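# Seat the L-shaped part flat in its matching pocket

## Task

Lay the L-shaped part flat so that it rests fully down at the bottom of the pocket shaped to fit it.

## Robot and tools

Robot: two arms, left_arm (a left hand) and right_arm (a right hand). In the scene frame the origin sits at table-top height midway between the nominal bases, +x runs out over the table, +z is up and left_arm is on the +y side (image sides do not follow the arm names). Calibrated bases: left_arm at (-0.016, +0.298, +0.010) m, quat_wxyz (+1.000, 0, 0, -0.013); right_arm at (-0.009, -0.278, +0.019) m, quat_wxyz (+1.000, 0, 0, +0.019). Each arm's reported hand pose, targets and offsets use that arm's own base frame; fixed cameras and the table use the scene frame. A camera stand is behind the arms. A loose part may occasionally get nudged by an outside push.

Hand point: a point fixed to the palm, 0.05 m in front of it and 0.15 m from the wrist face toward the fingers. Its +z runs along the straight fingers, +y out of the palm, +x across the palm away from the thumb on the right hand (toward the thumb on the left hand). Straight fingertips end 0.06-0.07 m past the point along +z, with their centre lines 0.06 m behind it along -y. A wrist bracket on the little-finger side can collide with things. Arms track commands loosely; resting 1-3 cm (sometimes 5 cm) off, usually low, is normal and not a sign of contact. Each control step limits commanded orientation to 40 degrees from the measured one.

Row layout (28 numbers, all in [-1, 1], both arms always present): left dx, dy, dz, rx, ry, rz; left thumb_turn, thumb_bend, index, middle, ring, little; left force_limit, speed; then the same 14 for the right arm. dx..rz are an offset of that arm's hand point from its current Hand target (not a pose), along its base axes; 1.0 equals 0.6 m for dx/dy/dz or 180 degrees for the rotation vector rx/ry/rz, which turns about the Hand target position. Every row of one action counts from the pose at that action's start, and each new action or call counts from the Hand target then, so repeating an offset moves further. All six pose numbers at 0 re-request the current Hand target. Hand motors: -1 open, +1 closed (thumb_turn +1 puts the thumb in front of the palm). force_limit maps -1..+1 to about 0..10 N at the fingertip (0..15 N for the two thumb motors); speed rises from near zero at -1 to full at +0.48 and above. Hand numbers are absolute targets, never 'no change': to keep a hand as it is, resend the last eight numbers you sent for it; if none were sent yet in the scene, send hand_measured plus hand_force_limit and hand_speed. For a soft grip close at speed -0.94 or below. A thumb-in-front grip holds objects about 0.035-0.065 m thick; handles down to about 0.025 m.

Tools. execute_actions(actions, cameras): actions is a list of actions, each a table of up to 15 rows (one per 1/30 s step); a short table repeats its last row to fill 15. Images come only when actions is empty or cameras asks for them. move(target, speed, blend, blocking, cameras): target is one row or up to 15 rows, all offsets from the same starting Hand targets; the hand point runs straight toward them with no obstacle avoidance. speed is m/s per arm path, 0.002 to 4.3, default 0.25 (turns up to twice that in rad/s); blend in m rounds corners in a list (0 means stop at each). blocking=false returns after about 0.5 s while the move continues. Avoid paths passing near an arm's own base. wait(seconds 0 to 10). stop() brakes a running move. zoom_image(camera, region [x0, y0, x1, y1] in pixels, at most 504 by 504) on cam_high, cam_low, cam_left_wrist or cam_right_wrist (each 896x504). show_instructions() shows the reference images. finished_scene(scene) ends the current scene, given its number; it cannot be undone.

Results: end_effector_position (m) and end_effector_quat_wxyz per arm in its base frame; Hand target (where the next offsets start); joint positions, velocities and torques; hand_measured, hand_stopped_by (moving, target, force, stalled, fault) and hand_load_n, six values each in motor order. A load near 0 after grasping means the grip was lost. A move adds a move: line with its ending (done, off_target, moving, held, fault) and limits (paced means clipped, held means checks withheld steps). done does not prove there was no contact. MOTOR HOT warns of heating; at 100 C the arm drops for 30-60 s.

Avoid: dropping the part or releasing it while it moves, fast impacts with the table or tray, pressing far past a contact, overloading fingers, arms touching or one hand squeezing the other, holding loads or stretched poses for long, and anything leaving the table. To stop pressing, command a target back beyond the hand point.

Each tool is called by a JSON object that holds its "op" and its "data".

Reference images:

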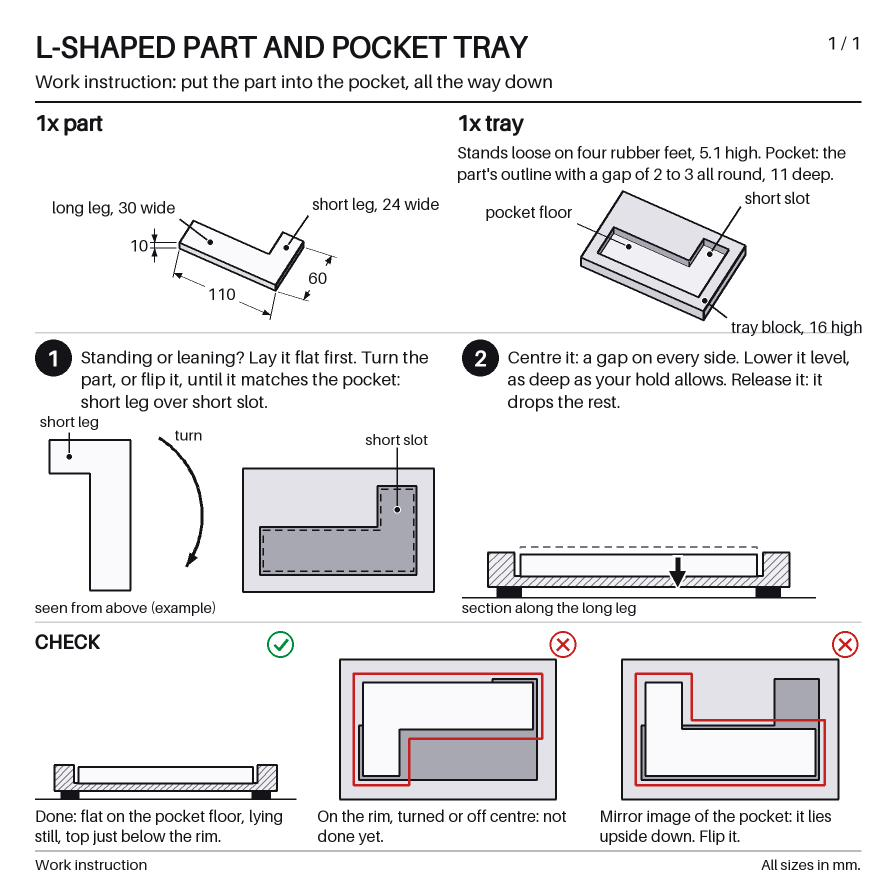

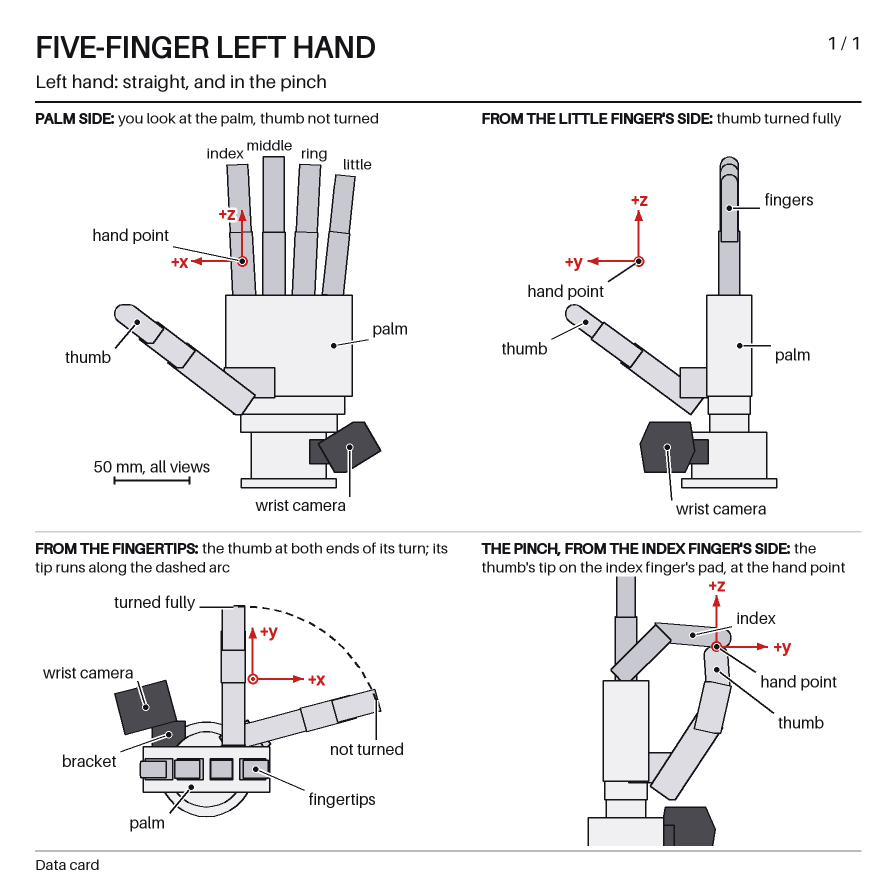

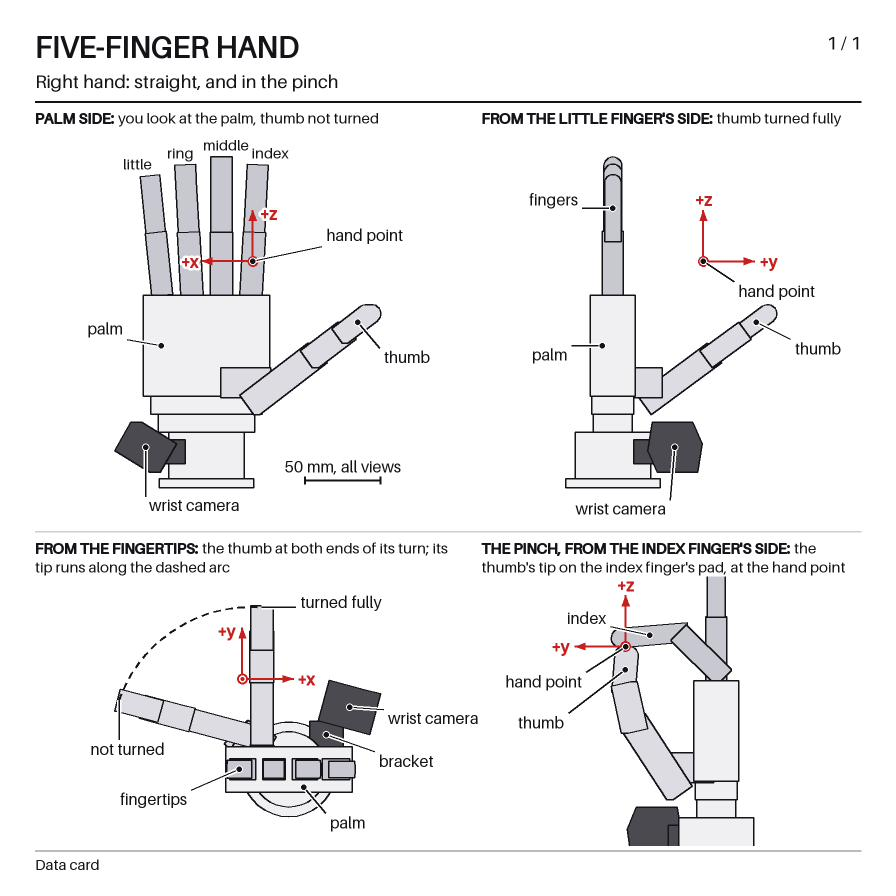

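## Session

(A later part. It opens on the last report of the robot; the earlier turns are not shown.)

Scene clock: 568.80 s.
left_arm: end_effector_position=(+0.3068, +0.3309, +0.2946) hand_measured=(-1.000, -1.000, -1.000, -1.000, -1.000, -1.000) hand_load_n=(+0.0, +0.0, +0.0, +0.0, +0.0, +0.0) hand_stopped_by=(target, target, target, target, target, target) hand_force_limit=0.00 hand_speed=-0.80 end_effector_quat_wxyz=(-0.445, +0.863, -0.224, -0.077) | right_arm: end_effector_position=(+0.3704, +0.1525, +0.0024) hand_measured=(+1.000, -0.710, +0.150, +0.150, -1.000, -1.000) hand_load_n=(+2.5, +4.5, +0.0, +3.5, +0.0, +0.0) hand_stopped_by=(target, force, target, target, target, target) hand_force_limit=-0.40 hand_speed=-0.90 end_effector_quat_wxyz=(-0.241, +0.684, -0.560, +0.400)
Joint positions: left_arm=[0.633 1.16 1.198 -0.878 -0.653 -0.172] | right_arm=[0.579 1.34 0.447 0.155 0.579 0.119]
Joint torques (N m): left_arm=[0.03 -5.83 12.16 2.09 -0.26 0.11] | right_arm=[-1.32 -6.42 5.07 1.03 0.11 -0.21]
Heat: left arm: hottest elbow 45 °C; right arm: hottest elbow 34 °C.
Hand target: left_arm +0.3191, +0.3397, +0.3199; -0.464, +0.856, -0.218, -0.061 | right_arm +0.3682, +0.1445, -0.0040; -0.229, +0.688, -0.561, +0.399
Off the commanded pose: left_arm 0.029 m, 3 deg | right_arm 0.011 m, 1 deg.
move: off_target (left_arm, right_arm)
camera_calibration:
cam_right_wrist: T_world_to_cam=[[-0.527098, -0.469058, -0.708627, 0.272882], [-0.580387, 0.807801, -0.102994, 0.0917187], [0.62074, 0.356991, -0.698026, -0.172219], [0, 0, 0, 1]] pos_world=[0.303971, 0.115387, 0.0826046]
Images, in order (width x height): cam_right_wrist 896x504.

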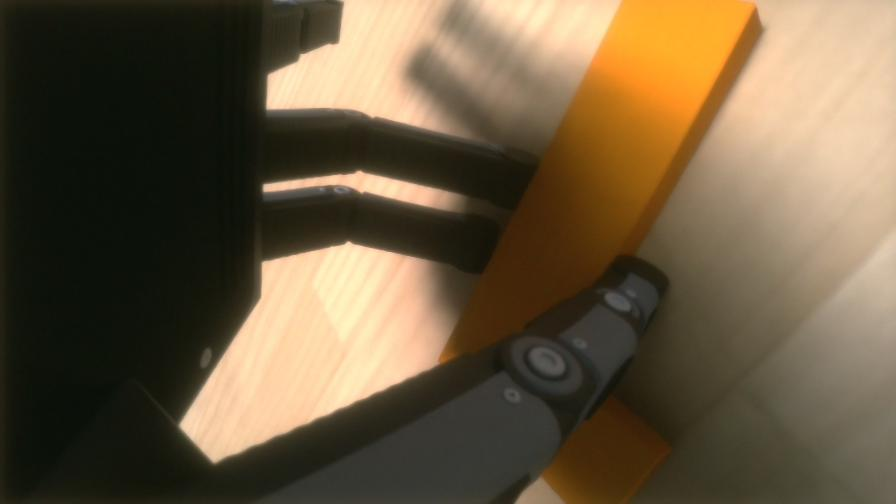

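{"op": "move", "data": {"target": [0,0,0,0,0,0,-1,-1,-1,-1,-1,-1,0,-0.8, 0,0,0,0,0,0,1,-0.70,0.45,0.45,-1,-1,-0.3,-0.94], "speed": 0.05, "cameras": ["cam_right_wrist"]}}

Scene clock: 572.03 s.
left_arm: end_effector_position=(+0.3068, +0.3309, +0.2946) hand_measured=(-1.000, -1.000, -1.000, -1.000, -1.000, -1.000) hand_load_n=(+0.0, +0.0, +0.0, +0.0, +0.0, +0.0) hand_stopped_by=(target, target, target, target, target, target) hand_force_limit=0.00 hand_speed=-0.80 end_effector_quat_wxyz=(-0.445, +0.863, -0.224, -0.077) | right_arm: end_effector_position=(+0.3704, +0.1525, +0.0024) hand_measured=(+1.000, -0.710, +0.216, +0.150, -1.000, -1.000) hand_load_n=(+2.0, +6.0, +4.0, +2.0, +0.0, +0.0) hand_stopped_by=(target, force, force, force, target, target) hand_force_limit=-0.30 hand_speed=-0.94 end_effector_quat_wxyz=(-0.241, +0.684, -0.560, +0.400)
Joint positions: left_arm=[0.633 1.16 1.198 -0.878 -0.653 -0.172] | right_arm=[0.579 1.34 0.447 0.155 0.579 0.119]
Joint torques (N m): left_arm=[0.09 -5.77 12.16 2.1 -0.26 0.11] | right_arm=[-1.44 -6.48 5.09 1.06 0.09 -0.21]
Heat: left arm: hottest elbow 45 °C; right arm: hottest elbow 34 °C.
Hand target: left_arm +0.3191, +0.3397, +0.3199; -0.464, +0.856, -0.218, -0.061 | right_arm +0.3682, +0.1445, -0.0040; -0.229, +0.688, -0.561, +0.399
Off the commanded pose: left_arm 0.029 m, 3 deg | right_arm 0.011 m, 1 deg.
move: off_target (left_arm, right_arm)
camera_calibration:
cam_right_wrist: T_world_to_cam=[[-0.527098, -0.469058, -0.708627, 0.272882], [-0.580387, 0.807801, -0.102994, 0.0917187], [0.62074, 0.356991, -0.698026, -0.172219], [0, 0, 0, 1]] pos_world=[0.303971, 0.115387, 0.0826046]
Images, in order (width x height): cam_right_wrist 896x504.

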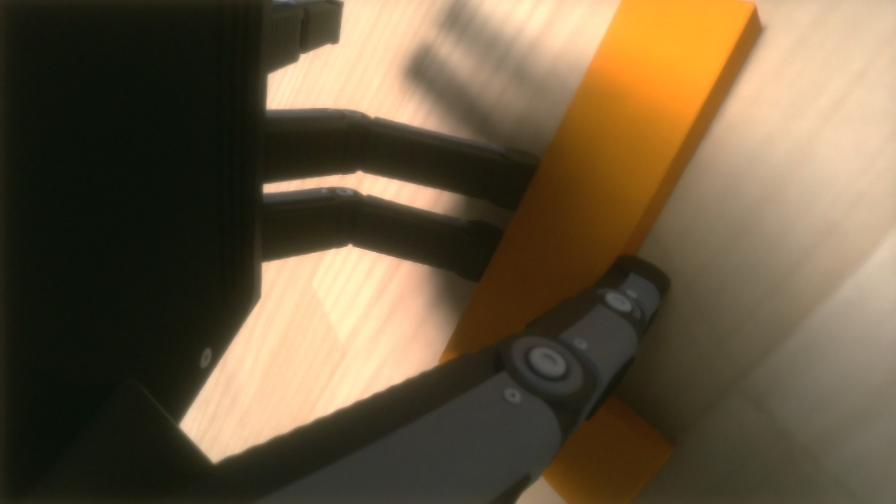

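{"op": "move", "data": {"target": [0,0,0,0,0,0,-1,-1,-1,-1,-1,-1,0,-0.8, 0,0.014,0.16,0,0,0,1,-0.70,0.45,0.45,-1,-1,-0.3,-0.94], "speed": 0.08, "cameras": ["cam_right_wrist", "cam_high"]}}

Scene clock: 579.27 s.
left_arm: end_effector_position=(+0.3068, +0.3309, +0.2946) hand_measured=(-1.000, -1.000, -1.000, -1.000, -1.000, -1.000) hand_load_n=(+0.0, +0.0, +0.0, +0.0, -0.5, +0.0) hand_stopped_by=(target, target, target, target, target, target) hand_force_limit=0.00 hand_speed=-0.80 end_effector_quat_wxyz=(-0.445, +0.863, -0.224, -0.077) | right_arm: end_effector_position=(+0.3498, +0.1370, +0.0650) hand_measured=(+1.000, -0.710, +0.216, +0.150, -1.000, -1.000) hand_load_n=(+1.5, +6.0, +3.0, +3.0, +0.0, +0.0) hand_stopped_by=(target, force, force, force, target, target) hand_force_limit=-0.30 hand_speed=-0.94 end_effector_quat_wxyz=(-0.205, +0.700, -0.560, +0.393)
Joint positions: left_arm=[0.633 1.16 1.198 -0.878 -0.653 -0.172] | right_arm=[0.579 1.109 0.529 -0.239 0.588 0.119]
Joint torques (N m): left_arm=[0.03 -5.77 12.16 2.09 -0.26 0.11] | right_arm=[0.73 -6.36 11.17 0.73 0.42 -0.02]
Heat: left arm: hottest elbow 46 °C; right arm: hottest elbow 34 °C.
Hand target: left_arm +0.3191, +0.3397, +0.3199; -0.464, +0.856, -0.218, -0.061 | right_arm +0.3683, +0.1529, +0.0920; -0.229, +0.688, -0.561, +0.399
Off the commanded pose: left_arm 0.029 m, 3 deg | right_arm 0.036 m, 3 deg.
move: off_target (left_arm, right_arm)
camera_calibration:
cam_right_wrist: T_world_to_cam=[[-0.573342, -0.498976, -0.649848, 0.315525], [-0.581833, 0.806392, -0.105842, 0.0994799], [0.576845, 0.317419, -0.752658, -0.0859416], [0, 0, 0, 1]] pos_world=[0.28836, 0.104499, 0.150888]
Images, in order (width x height): cam_high 896x504, cam_right_wrist 896x504.

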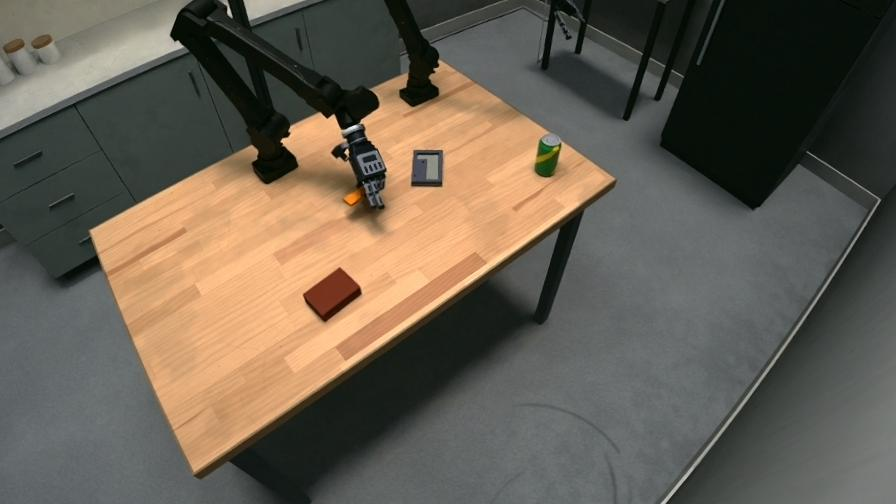

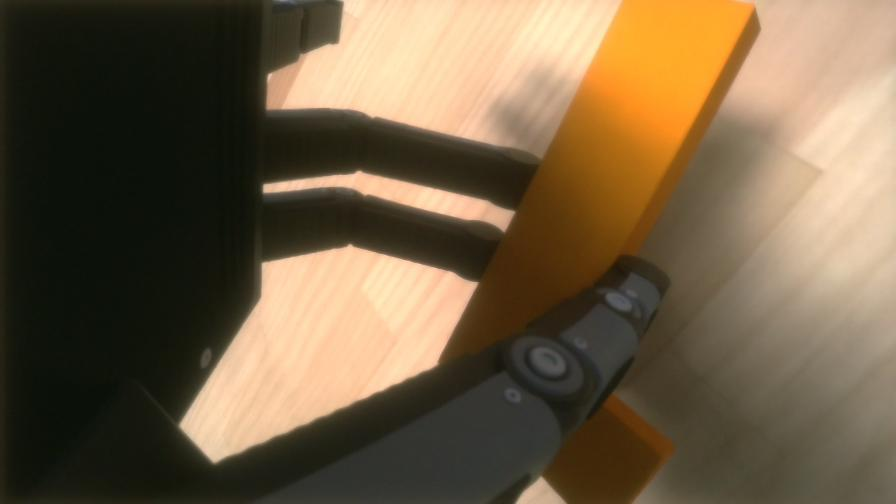

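{"op": "move", "data": {"target": [0,0,0,0,0,0,-1,-1,-1,-1,-1,-1,0,-0.8, -0.039,0.385,-0.012,0,0,0.2317,1,-0.70,0.45,0.45,-1,-1,-0.3,-0.94], "speed": 0.12, "cameras": ["cam_right_wrist", "cam_high"]}}

Scene clock: 608.50 s.
left_arm: end_effector_position=(+0.3068, +0.3309, +0.2946) hand_measured=(-1.000, -1.000, -1.000, -1.000, -1.000, -1.000) hand_load_n=(+0.0, +0.0, +0.0, +0.0, +0.0, +0.0) hand_stopped_by=(target, target, target, target, target, target) hand_force_limit=0.00 hand_speed=-0.80 end_effector_quat_wxyz=(-0.445, +0.863, -0.224, -0.077) | right_arm: end_effector_position=(+0.3286, +0.3543, +0.0573) hand_measured=(+1.000, -0.710, +0.216, +0.150, -1.000, -1.000) hand_load_n=(+1.0, +6.0, +3.5, +3.0, +0.0, +0.0) hand_stopped_by=(target, force, force, force, target, target) hand_force_limit=-0.30 hand_speed=-0.94 end_effector_quat_wxyz=(-0.324, +0.855, -0.291, +0.281)
Joint positions: left_arm=[0.633 1.16 1.198 -0.878 -0.653 -0.172] | right_arm=[0.892 1.393 0.733 -0.058 0.278 -0.151]
Joint torques (N m): left_arm=[0.03 -5.83 12.15 2.07 -0.26 0.11] | right_arm=[1.08 -9.35 11.07 2.25 0.01 -0.2]
Heat: left arm: hottest elbow 46 °C; right arm: hottest elbow 39 °C.
Hand target: left_arm +0.3191, +0.3397, +0.3199; -0.464, +0.856, -0.218, -0.061 | right_arm +0.3449, +0.3837, +0.0846; -0.356, +0.843, -0.280, +0.291
Off the commanded pose: left_arm 0.029 m, 3 deg | right_arm 0.044 m, 4 deg.
move: off_target (left_arm, right_arm)
camera_calibration:
cam_right_wrist: T_world_to_cam=[[-0.139471, -0.748386, -0.648434, 0.352412], [-0.968905, 0.238293, -0.0666247, 0.237402], [0.204378, 0.618979, -0.75835, -0.132561], [0, 0, 0, 1]] pos_world=[0.306264, 0.289222, 0.143805]
Images, in order (width x height): cam_high 896x504, cam_right_wrist 896x504.

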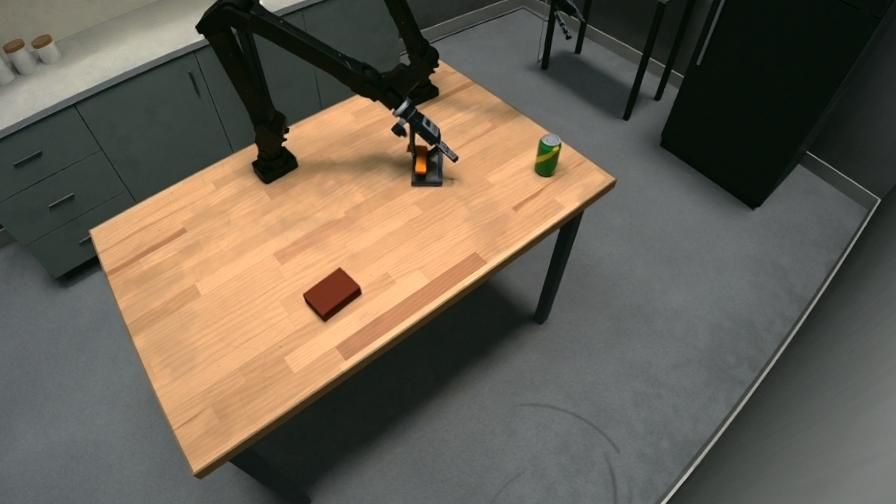

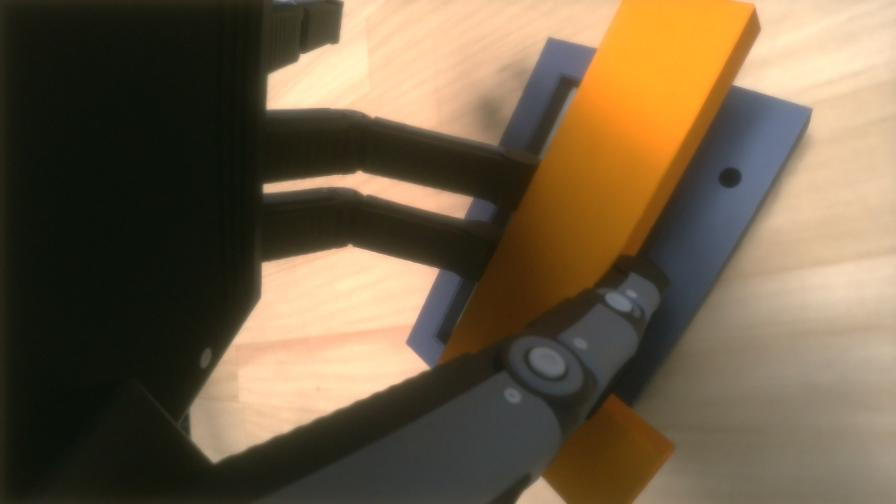

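{"op": "zoom_image", "data": {"camera": "cam_right_wrist", "region": [400, 20, 640, 380]}}

{"op": "zoom_image", "data": {"camera": "cam_right_wrist", "region": [560, 0, 840, 300]}}

{"op": "zoom_image", "data": {"camera": "cam_right_wrist", "region": [500, 340, 720, 504]}}

Scaled by 1.400 from the camera's 896x504 image, which has a finer 1280x720 frame.

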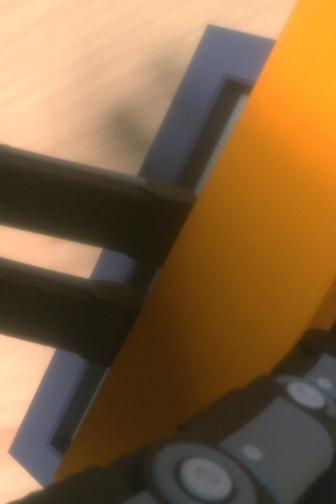

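Scaled by 1.680 from the camera's 896x504 image, which has a finer 1280x720 frame.

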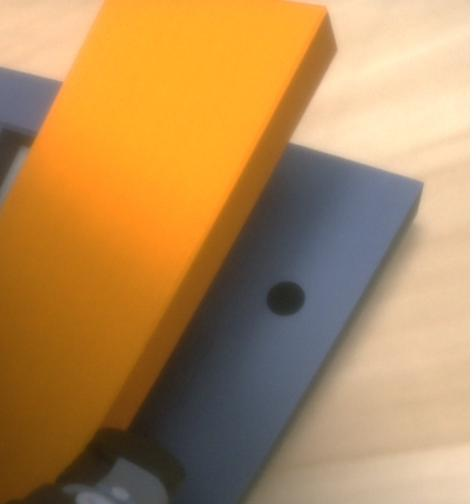

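Scaled by 2.291 from the camera's 896x504 image, which has a finer 1280x720 frame.

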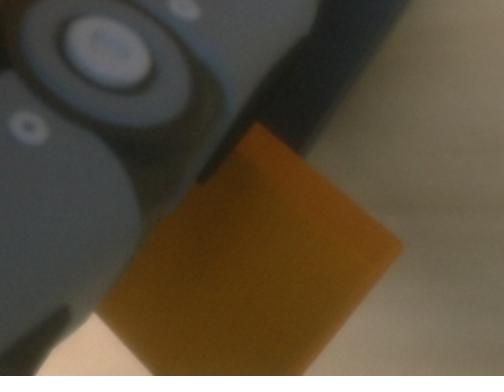

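{"op": "move", "data": {"target": [0,0,0,0,0,0,-1,-1,-1,-1,-1,-1,0,-0.8, -0.0145,0.026,-0.066,0.0165,-0.0122,0,1,-0.70,0.45,0.45,-1,-1,-0.3,-0.94], "speed": 0.08, "cameras": ["cam_right_wrist"]}}

Scene clock: 687.80 s.
left_arm: end_effector_position=(+0.3068, +0.3309, +0.2946) hand_measured=(-1.000, -1.000, -1.000, -1.000, -1.000, -1.000) hand_load_n=(+0.0, +0.0, +0.0, -0.5, +0.0, +0.0) hand_stopped_by=(target, target, target, target, target, target) hand_force_limit=0.00 hand_speed=-0.80 end_effector_quat_wxyz=(-0.445, +0.863, -0.224, -0.077) | right_arm: end_effector_position=(+0.3409, +0.3938, +0.0455) hand_measured=(+1.000, -0.710, +0.216, +0.150, -1.000, -1.000) hand_load_n=(+1.5, +6.0, +3.5, +3.0, +0.0, +0.0) hand_stopped_by=(target, force, force, force, target, target) hand_force_limit=-0.30 hand_speed=-0.94 end_effector_quat_wxyz=(-0.374, +0.831, -0.280, +0.302)
Joint positions: left_arm=[0.633 1.16 1.198 -0.878 -0.653 -0.172] | right_arm=[0.931 1.495 0.729 0.167 0.305 -0.151]
Joint torques (N m): left_arm=[0.03 -5.83 12.16 2.09 -0.26 0.11] | right_arm=[1.2 -10.4 5.75 2.43 0.2 0.01]
Heat: left arm: hottest elbow 47 °C; right arm: hottest elbow 43 °C.
Hand target: left_arm +0.3191, +0.3397, +0.3199; -0.464, +0.856, -0.218, -0.061 | right_arm +0.3362, +0.3994, +0.0451; -0.383, +0.827, -0.280, +0.300
Off the commanded pose: left_arm 0.029 m, 3 deg | right_arm 0.007 m, 1 deg.
move: off_target (left_arm)
camera_calibration:
cam_right_wrist: T_world_to_cam=[[-0.0676289, -0.693208, -0.717558, 0.33311], [-0.964749, 0.228775, -0.130085, 0.244302], [0.254335, 0.683466, -0.684243, -0.214263], [0, 0, 0, 1]] pos_world=[0.312712, 0.321465, 0.124198]
Images, in order (width x height): cam_right_wrist 896x504.

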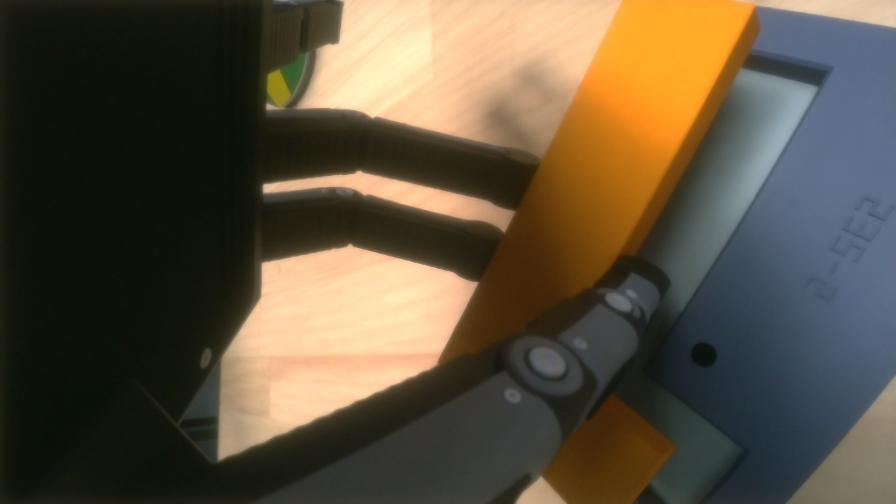

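{"op": "zoom_image", "data": {"camera": "cam_right_wrist", "region": [616, 0, 896, 200]}}

{"op": "zoom_image", "data": {"camera": "cam_right_wrist", "region": [540, 300, 800, 504]}}

Scaled by 1.800 from the camera's 896x504 image, which has a finer 1280x720 frame.

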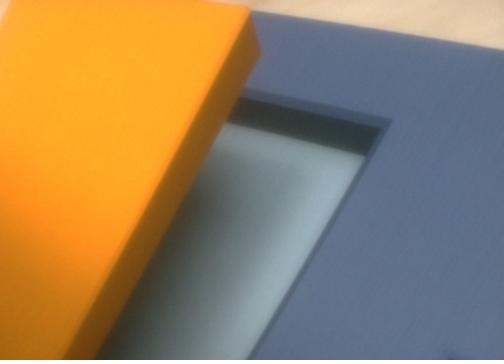

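Scaled by 1.938 from the camera's 896x504 image, which has a finer 1280x720 frame.

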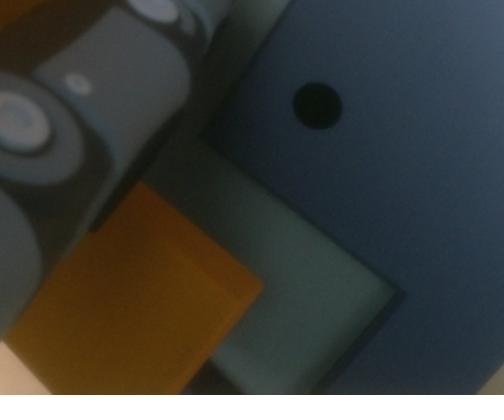

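{"op": "move", "data": {"target": [0,0,0,0,0,0,-1,-1,-1,-1,-1,-1,0,-0.8, -0.013,-0.0153,-0.0252,-0.002,0.007,-0.0015,1,-0.70,0.45,0.45,-1,-1,-0.3,-0.94], "speed": 0.06, "cameras": []}}

Scene clock: 720.13 s.
left_arm: end_effector_position=(+0.3068, +0.3309, +0.2946) hand_measured=(-1.000, -1.000, -1.000, -1.000, -1.000, -1.000) hand_load_n=(-0.5, +0.0, +0.0, +0.0, +0.0, +0.0) hand_stopped_by=(target, target, target, target, target, target) hand_force_limit=0.00 hand_speed=-0.80 end_effector_quat_wxyz=(-0.445, +0.863, -0.224, -0.077) | right_arm: end_effector_position=(+0.3330, +0.3845, +0.0318) hand_measured=(+1.000, -0.710, +0.216, +0.150, -1.000, -1.000) hand_load_n=(+1.5, +6.0, +3.5, +3.0, +0.0, +0.0) hand_stopped_by=(target, force, force, force, target, target) hand_force_limit=-0.30 hand_speed=-0.94 end_effector_quat_wxyz=(-0.368, +0.834, -0.286, +0.297)
Joint positions: left_arm=[0.633 1.16 1.198 -0.878 -0.653 -0.172] | right_arm=[0.931 1.499 0.696 0.185 0.305 -0.138]
Joint torques (N m): left_arm=[0.03 -5.83 12.15 2.09 -0.26 0.11] | right_arm=[0.97 -9.7 5.64 2.56 -0.02 0.01]
Heat: left arm: hottest elbow 47 °C; right arm: hottest elbow 38 °C.
Hand target: left_arm +0.3191, +0.3397, +0.3199; -0.464, +0.856, -0.218, -0.061 | right_arm +0.3284, +0.3903, +0.0301; -0.377, +0.831, -0.286, +0.293
Off the commanded pose: left_arm 0.029 m, 3 deg | right_arm 0.008 m, 1 deg.
move: off_target (left_arm)
No camera images: "cameras" was empty.

{"op": "wait", "data": {"seconds": 0.1, "cameras": ["cam_right_wrist"]}}

{"op": "zoom_image", "data": {"camera": "cam_right_wrist", "region": [616, 0, 896, 200]}}

{"op": "zoom_image", "data": {"camera": "cam_right_wrist", "region": [540, 300, 800, 504]}}

Scene clock: 723.10 s.
left_arm: end_effector_position=(+0.3068, +0.3309, +0.2946) hand_measured=(-1.000, -1.000, -1.000, -1.000, -1.000, -1.000) hand_load_n=(-0.5, +0.0, +0.0, +0.0, +0.0, +0.0) hand_stopped_by=(target, target, target, target, target, target) hand_force_limit=0.00 hand_speed=-0.80 end_effector_quat_wxyz=(-0.445, +0.863, -0.224, -0.077) | right_arm: end_effector_position=(+0.3331, +0.3846, +0.0319) hand_measured=(+1.000, -0.710, +0.216, +0.150, -1.000, -1.000) hand_load_n=(+1.5, +6.0, +3.5, +3.0, +0.0, +0.0) hand_stopped_by=(target, force, force, force, target, target) hand_force_limit=-0.30 hand_speed=-0.94 end_effector_quat_wxyz=(-0.368, +0.834, -0.286, +0.297)
Joint positions: left_arm=[0.633 1.16 1.198 -0.878 -0.653 -0.172] | right_arm=[0.931 1.499 0.696 0.185 0.305 -0.138]
Joint torques (N m): left_arm=[0.03 -5.83 12.15 2.09 -0.26 0.11] | right_arm=[1.08 -9.88 5.63 2.4 -0.02 0.01]
Heat: left arm: hottest elbow 47 °C; right arm: hottest elbow 37 °C.
Hand target: left_arm +0.3191, +0.3397, +0.3199; -0.464, +0.856, -0.218, -0.061 | right_arm +0.3285, +0.3903, +0.0301; -0.377, +0.831, -0.285, +0.293
Off the commanded pose: left_arm 0.029 m, 3 deg | right_arm 0.008 m, 1 deg.
wait: 0.10 s; at rest from the start
camera_calibration:
cam_right_wrist: T_world_to_cam=[[-0.0850837, -0.696868, -0.712135, 0.32344], [-0.965187, 0.235065, -0.114708, 0.234352], [0.247335, 0.677584, -0.692608, -0.210528], [0, 0, 0, 1]] pos_world=[0.305784, 0.312957, 0.111402]
Images, in order (width x height): cam_right_wrist 896x504.

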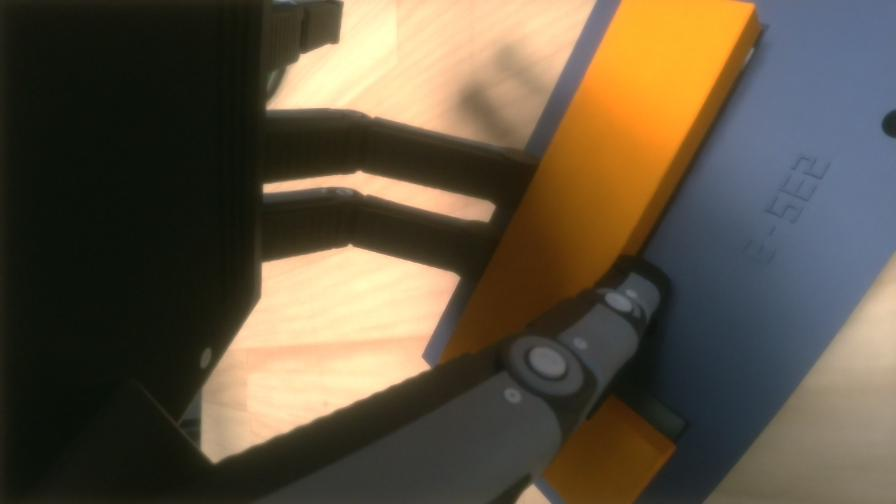

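Scaled by 1.800 from the camera's 896x504 image, which has a finer 1280x720 frame.

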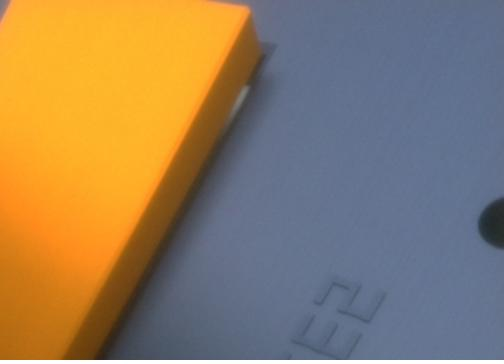

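Scaled by 1.938 from the camera's 896x504 image, which has a finer 1280x720 frame.

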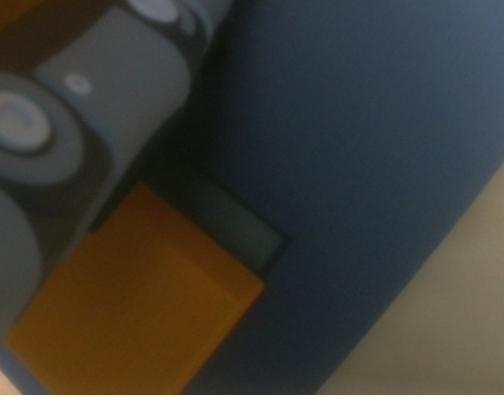

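{"op": "move", "data": {"target": [0,0,0,0,0,0,-1,-1,-1,-1,-1,-1,0,-0.8, 0.0058,0.0067,-0.0093,0,0,0,1,-0.70,0.45,0.45,-1,-1,-0.3,-0.94], "speed": 0.05, "cameras": ["cam_right_wrist"]}}

{"op": "zoom_image", "data": {"camera": "cam_right_wrist", "region": [616, 0, 896, 200]}}

{"op": "zoom_image", "data": {"camera": "cam_right_wrist", "region": [540, 300, 800, 504]}}

Scene clock: 742.07 s.
left_arm: end_effector_position=(+0.3068, +0.3309, +0.2946) hand_measured=(-1.000, -1.000, -1.000, -1.000, -1.000, -1.000) hand_load_n=(+0.0, +0.0, +0.0, +0.0, +0.0, -0.5) hand_stopped_by=(target, target, target, target, target, target) hand_force_limit=0.00 hand_speed=-0.80 end_effector_quat_wxyz=(-0.445, +0.863, -0.224, -0.077) | right_arm: end_effector_position=(+0.3339, +0.3860, +0.0253) hand_measured=(+1.000, -0.710, +0.216, +0.150, -1.000, -1.000) hand_load_n=(+1.0, +6.5, +3.0, +3.0, +0.0, +0.0) hand_stopped_by=(target, force, force, force, target, target) hand_force_limit=-0.30 hand_speed=-0.94 end_effector_quat_wxyz=(-0.367, +0.834, -0.285, +0.296)
Joint positions: left_arm=[0.633 1.16 1.198 -0.878 -0.653 -0.172] | right_arm=[0.931 1.519 0.696 0.203 0.304 -0.138]
Joint torques (N m): left_arm=[0.09 -5.83 12.16 2.09 -0.26 0.11] | right_arm=[0.97 -9.52 6.19 2.44 -0.03 0]
Heat: left arm: hottest elbow 47 °C; right arm: hottest elbow 36 °C.
Hand target: left_arm +0.3191, +0.3397, +0.3199; -0.464, +0.856, -0.218, -0.061 | right_arm +0.3319, +0.3943, +0.0245; -0.377, +0.831, -0.285, +0.293
Off the commanded pose: left_arm 0.029 m, 3 deg | right_arm 0.009 m, 1 deg.
move: off_target (left_arm)
camera_calibration:
cam_right_wrist: T_world_to_cam=[[-0.0860909, -0.698189, -0.710718, 0.320516], [-0.965556, 0.234284, -0.113194, 0.234451], [0.24554, 0.676493, -0.69431, -0.215081], [0, 0, 0, 1]] pos_world=[0.30678, 0.314354, 0.105002]
Images, in order (width x height): cam_right_wrist 896x504.

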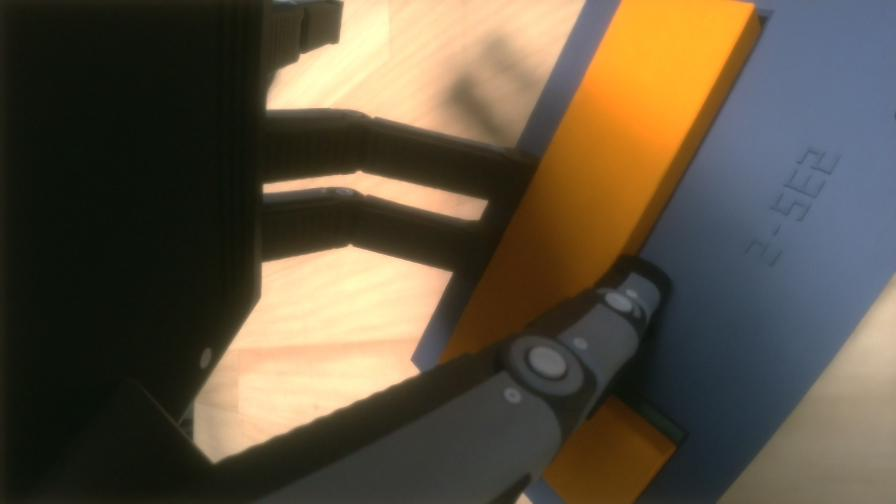

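Scaled by 1.800 from the camera's 896x504 image, which has a finer 1280x720 frame.

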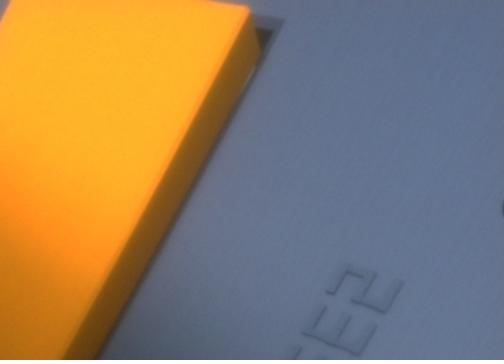

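Scaled by 1.938 from the camera's 896x504 image, which has a finer 1280x720 frame.

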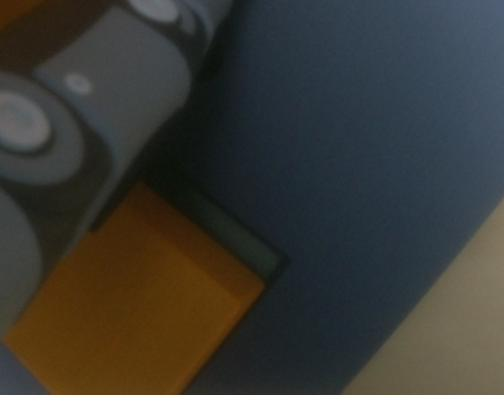

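{"op": "move", "data": {"target": [0,0,0,0,0,0,-1,-1,-1,-1,-1,-1,0,-0.8, 0.0062,0.0071,0,0,0,0,1,-0.70,0.45,0.45,-1,-1,-0.3,-0.94], "speed": 0.04, "cameras": ["cam_right_wrist"]}}

{"op": "zoom_image", "data": {"camera": "cam_right_wrist", "region": [616, 0, 896, 200]}}

{"op": "zoom_image", "data": {"camera": "cam_right_wrist", "region": [540, 300, 800, 504]}}

Scene clock: 752.73 s.
left_arm: end_effector_position=(+0.3068, +0.3309, +0.2946) hand_measured=(-1.000, -1.000, -1.000, -1.000, -1.000, -1.000) hand_load_n=(+0.0, +0.0, +0.0, -0.5, +0.0, +0.0) hand_stopped_by=(target, target, target, target, target, target) hand_force_limit=0.00 hand_speed=-0.80 end_effector_quat_wxyz=(-0.445, +0.863, -0.224, -0.077) | right_arm: end_effector_position=(+0.3338, +0.3858, +0.0245) hand_measured=(+1.000, -0.710, +0.216, +0.150, -1.000, -1.000) hand_load_n=(+0.5, +6.5, +2.5, +3.0, +0.0, +0.0) hand_stopped_by=(target, force, force, force, target, target) hand_force_limit=-0.30 hand_speed=-0.94 end_effector_quat_wxyz=(-0.367, +0.835, -0.285, +0.296)
Joint positions: left_arm=[0.633 1.16 1.198 -0.878 -0.653 -0.172] | right_arm=[0.931 1.521 0.696 0.203 0.304 -0.138]
Joint torques (N m): left_arm=[0.03 -5.83 12.16 2.09 -0.26 0.11] | right_arm=[1.03 -8.59 7.27 2.36 -0.05 -0.01]
Heat: left arm: hottest elbow 47 °C; right arm: hottest elbow 36 °C.
Hand target: left_arm +0.3191, +0.3397, +0.3199; -0.464, +0.856, -0.218, -0.061 | right_arm +0.3356, +0.3986, +0.0245; -0.377, +0.831, -0.285, +0.293
Off the commanded pose: left_arm 0.029 m, 3 deg | right_arm 0.013 m, 1 deg.
move: off_target (left_arm, right_arm)
camera_calibration:
cam_right_wrist: T_world_to_cam=[[-0.0866654, -0.699123, -0.70973, 0.320454], [-0.965657, 0.234108, -0.112692, 0.234416], [0.244939, 0.675589, -0.695402, -0.214913], [0, 0, 0, 1]] pos_world=[0.306779, 0.314351, 0.104401]
Images, in order (width x height): cam_right_wrist 896x504.

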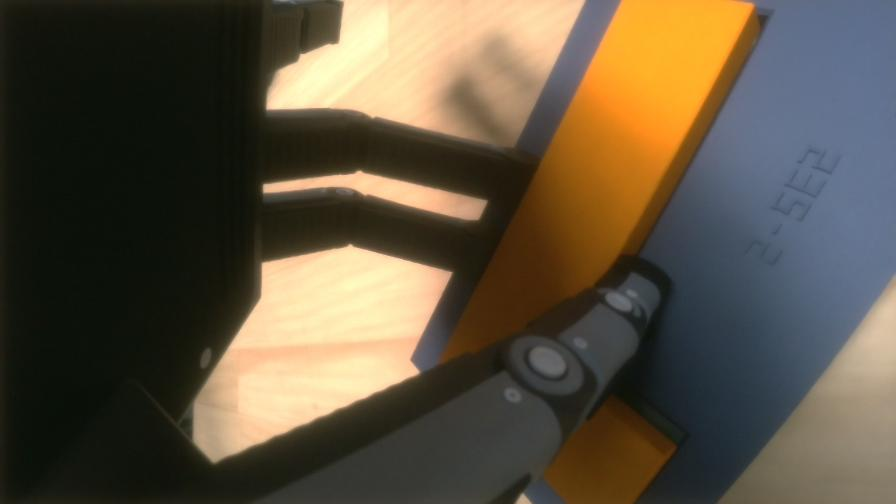

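Scaled by 1.800 from the camera's 896x504 image, which has a finer 1280x720 frame.

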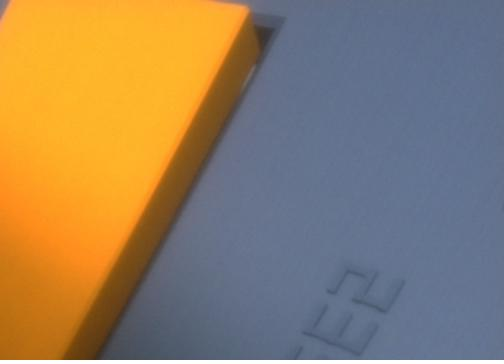

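Scaled by 1.938 from the camera's 896x504 image, which has a finer 1280x720 frame.

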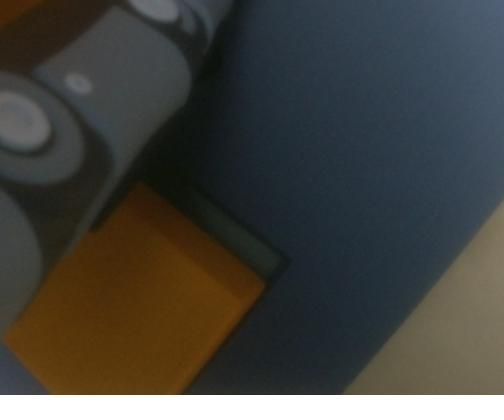

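{"op": "move", "data": {"target": [0,0,0,0,0,0,-1,-1,-1,-1,-1,-1,0,-0.8, 0.0075,0.0082,0.006,0,0,0,1,-0.70,0.45,0.45,-1,-1,-0.3,-0.94], "speed": 0.04, "cameras": ["cam_right_wrist"]}}

{"op": "zoom_image", "data": {"camera": "cam_right_wrist", "region": [616, 0, 896, 200]}}

{"op": "zoom_image", "data": {"camera": "cam_right_wrist", "region": [540, 300, 800, 504]}}

Scene clock: 757.37 s.
left_arm: end_effector_position=(+0.3068, +0.3309, +0.2946) hand_measured=(-1.000, -1.000, -1.000, -1.000, -1.000, -1.000) hand_load_n=(+0.0, +0.0, +0.0, +0.0, +0.0, +0.0) hand_stopped_by=(target, target, target, target, target, target) hand_force_limit=0.00 hand_speed=-0.80 end_effector_quat_wxyz=(-0.445, +0.863, -0.224, -0.077) | right_arm: end_effector_position=(+0.3337, +0.3858, +0.0242) hand_measured=(+1.000, -0.710, +0.216, +0.150, -1.000, -1.000) hand_load_n=(+0.5, +6.0, +2.5, +3.0, +0.0, +0.0) hand_stopped_by=(target, force, force, force, target, target) hand_force_limit=-0.30 hand_speed=-0.94 end_effector_quat_wxyz=(-0.366, +0.835, -0.285, +0.296)
Joint positions: left_arm=[0.633 1.16 1.198 -0.878 -0.653 -0.172] | right_arm=[0.931 1.521 0.696 0.203 0.304 -0.138]
Joint torques (N m): left_arm=[0.03 -5.77 12.16 2.09 -0.26 0.11] | right_arm=[0.73 -8.06 8.72 1.74 -0.11 -0.03]
Heat: left arm: hottest elbow 47 °C; right arm: hottest elbow 36 °C.
Hand target: left_arm +0.3191, +0.3397, +0.3199; -0.464, +0.856, -0.218, -0.061 | right_arm +0.3401, +0.4035, +0.0280; -0.377, +0.831, -0.285, +0.293
Off the commanded pose: left_arm 0.029 m, 3 deg | right_arm 0.019 m, 1 deg.
move: off_target (left_arm, right_arm)
camera_calibration:
cam_right_wrist: T_world_to_cam=[[-0.0869641, -0.699535, -0.709287, 0.320415], [-0.965706, 0.234038, -0.112416, 0.23439], [0.244639, 0.675187, -0.695898, -0.214851], [0, 0, 0, 1]] pos_world=[0.306778, 0.31435, 0.104101]
Images, in order (width x height): cam_right_wrist 896x504.

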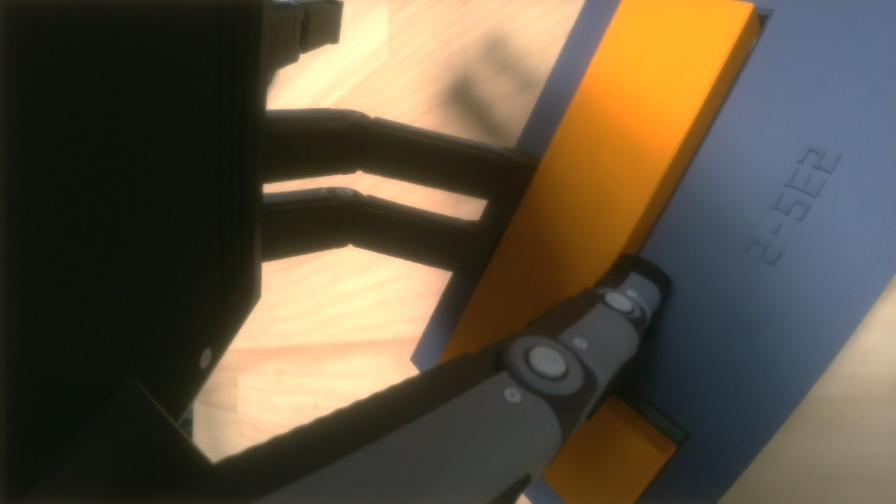

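Scaled by 1.800 from the camera's 896x504 image, which has a finer 1280x720 frame.

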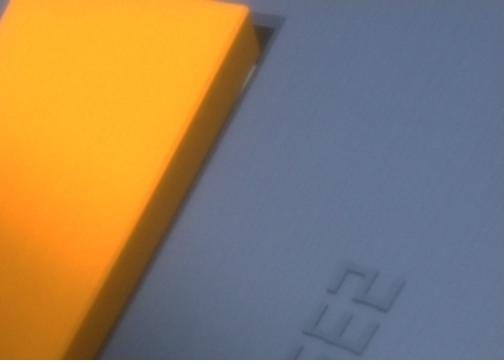

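Scaled by 1.938 from the camera's 896x504 image, which has a finer 1280x720 frame.

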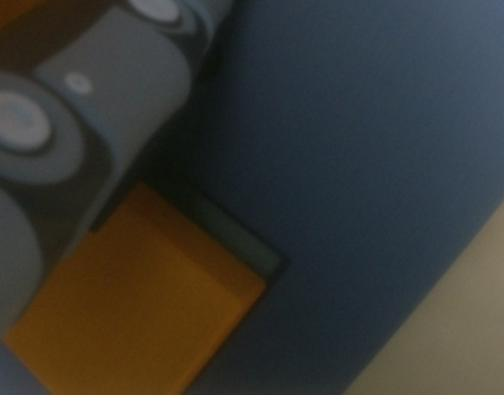

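{"op": "move", "data": {"target": [0,0,0,0,0,0,-1,-1,-1,-1,-1,-1,0,-0.8, 0.0065,0.0074,0.007,0,0,0,1,-0.70,0.45,0.45,-1,-1,-0.3,-0.94], "speed": 0.03, "cameras": []}}

Scene clock: 760.37 s.
left_arm: end_effector_position=(+0.3068, +0.3309, +0.2946) hand_measured=(-1.000, -1.000, -1.000, -1.000, -1.000, -1.000) hand_load_n=(+0.0, +0.0, +0.0, +0.0, +0.0, +0.0) hand_stopped_by=(target, target, target, target, target, target) hand_force_limit=0.00 hand_speed=-0.80 end_effector_quat_wxyz=(-0.445, +0.863, -0.224, -0.077) | right_arm: end_effector_position=(+0.3364, +0.3897, +0.0245) hand_measured=(+1.000, -0.710, +0.216, +0.150, -1.000, -1.000) hand_load_n=(+0.0, +6.0, +2.5, +3.0, +0.0, +0.0) hand_stopped_by=(target, force, force, force, target, target) hand_force_limit=-0.30 hand_speed=-0.94 end_effector_quat_wxyz=(-0.367, +0.834, -0.285, +0.296)
Joint positions: left_arm=[0.633 1.16 1.198 -0.878 -0.653 -0.172] | right_arm=[0.931 1.531 0.707 0.203 0.303 -0.138]
Joint torques (N m): left_arm=[0.09 -5.83 12.16 2.09 -0.26 0.11] | right_arm=[0.85 -9.11 9.29 1.07 -0.11 -0.02]
Heat: left arm: hottest elbow 47 °C; right arm: hottest elbow 36 °C.
Hand target: left_arm +0.3191, +0.3397, +0.3199; -0.464, +0.856, -0.218, -0.061 | right_arm +0.3439, +0.4079, +0.0321; -0.377, +0.831, -0.285, +0.293
Off the commanded pose: left_arm 0.029 m, 3 deg | right_arm 0.021 m, 1 deg.
move: off_target (left_arm, right_arm)
No camera images: "cameras" was empty.

{"op": "wait", "data": {"seconds": 0.1, "cameras": ["cam_right_wrist"]}}

{"op": "zoom_image", "data": {"camera": "cam_right_wrist", "region": [616, 0, 896, 200]}}

{"op": "zoom_image", "data": {"camera": "cam_right_wrist", "region": [540, 300, 800, 504]}}

{"op": "zoom_image", "data": {"camera": "cam_right_wrist", "region": [400, 0, 660, 380]}}

Scene clock: 763.80 s.
left_arm: end_effector_position=(+0.3068, +0.3309, +0.2946) hand_measured=(-1.000, -1.000, -1.000, -1.000, -1.000, -1.000) hand_load_n=(+0.0, +0.0, +0.0, +0.0, +0.0, +0.0) hand_stopped_by=(target, target, target, target, target, target) hand_force_limit=0.00 hand_speed=-0.80 end_effector_quat_wxyz=(-0.445, +0.863, -0.224, -0.077) | right_arm: end_effector_position=(+0.3364, +0.3897, +0.0245) hand_measured=(+1.000, -0.710, +0.216, +0.150, -1.000, -1.000) hand_load_n=(+0.5, +6.0, +3.0, +3.0, +0.0, +0.0) hand_stopped_by=(target, force, force, force, target, target) hand_force_limit=-0.30 hand_speed=-0.94 end_effector_quat_wxyz=(-0.367, +0.834, -0.285, +0.296)
Joint positions: left_arm=[0.633 1.16 1.198 -0.878 -0.653 -0.172] | right_arm=[0.931 1.531 0.707 0.203 0.303 -0.138]
Joint torques (N m): left_arm=[0.03 -5.83 12.16 2.09 -0.26 0.11] | right_arm=[0.79 -9.05 9.28 1.07 -0.13 -0.01]
Heat: left arm: hottest elbow 47 °C; right arm: hottest elbow 36 °C.
Hand target: left_arm +0.3191, +0.3397, +0.3199; -0.464, +0.856, -0.218, -0.061 | right_arm +0.3439, +0.4079, +0.0321; -0.377, +0.831, -0.285, +0.293
Off the commanded pose: left_arm 0.029 m, 3 deg | right_arm 0.021 m, 1 deg.
wait: 0.10 s; at rest from the start
camera_calibration:
cam_right_wrist: T_world_to_cam=[[-0.0859468, -0.698245, -0.710681, 0.322793], [-0.965853, 0.233392, -0.112502, 0.236283], [0.244421, 0.676744, -0.694461, -0.218563], [0, 0, 0, 1]] pos_world=[0.309378, 0.318153, 0.104202]
Images, in order (width x height): cam_right_wrist 896x504.

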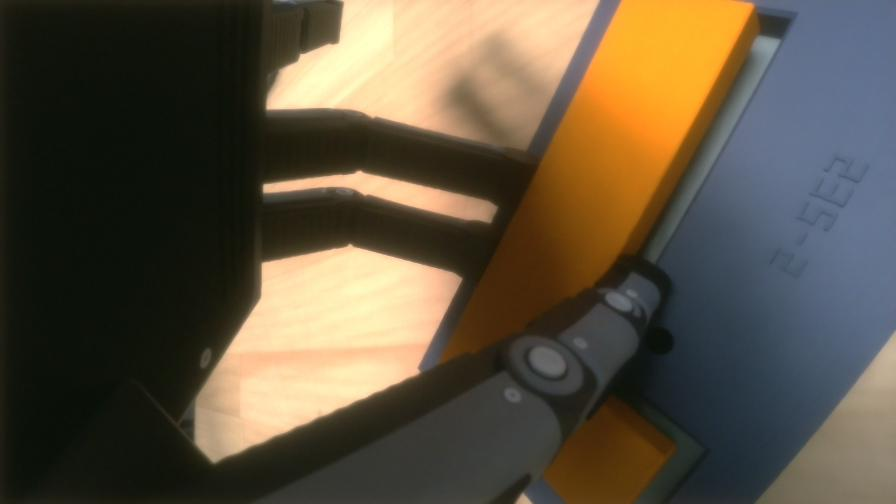

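Scaled by 1.800 from the camera's 896x504 image, which has a finer 1280x720 frame.

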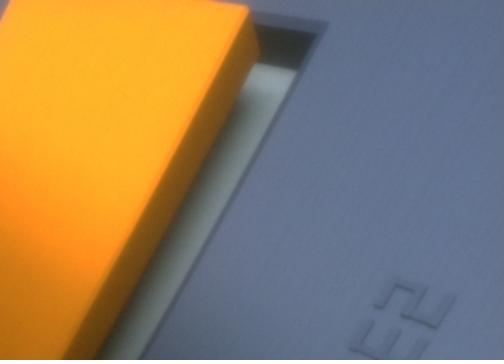

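Scaled by 1.938 from the camera's 896x504 image, which has a finer 1280x720 frame.

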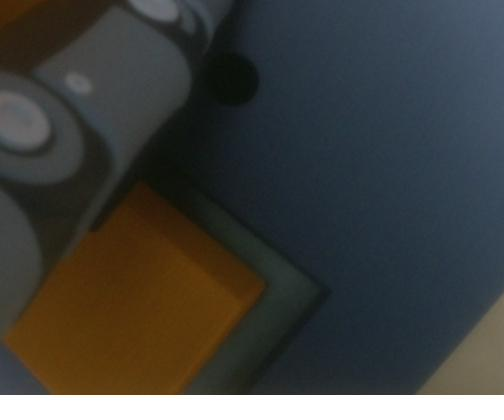

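Scaled by 1.326 from the camera's 896x504 image, which has a finer 1280x720 frame.

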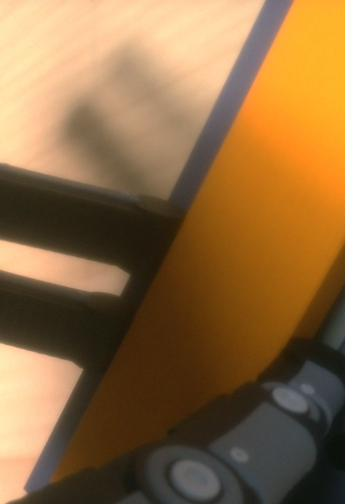

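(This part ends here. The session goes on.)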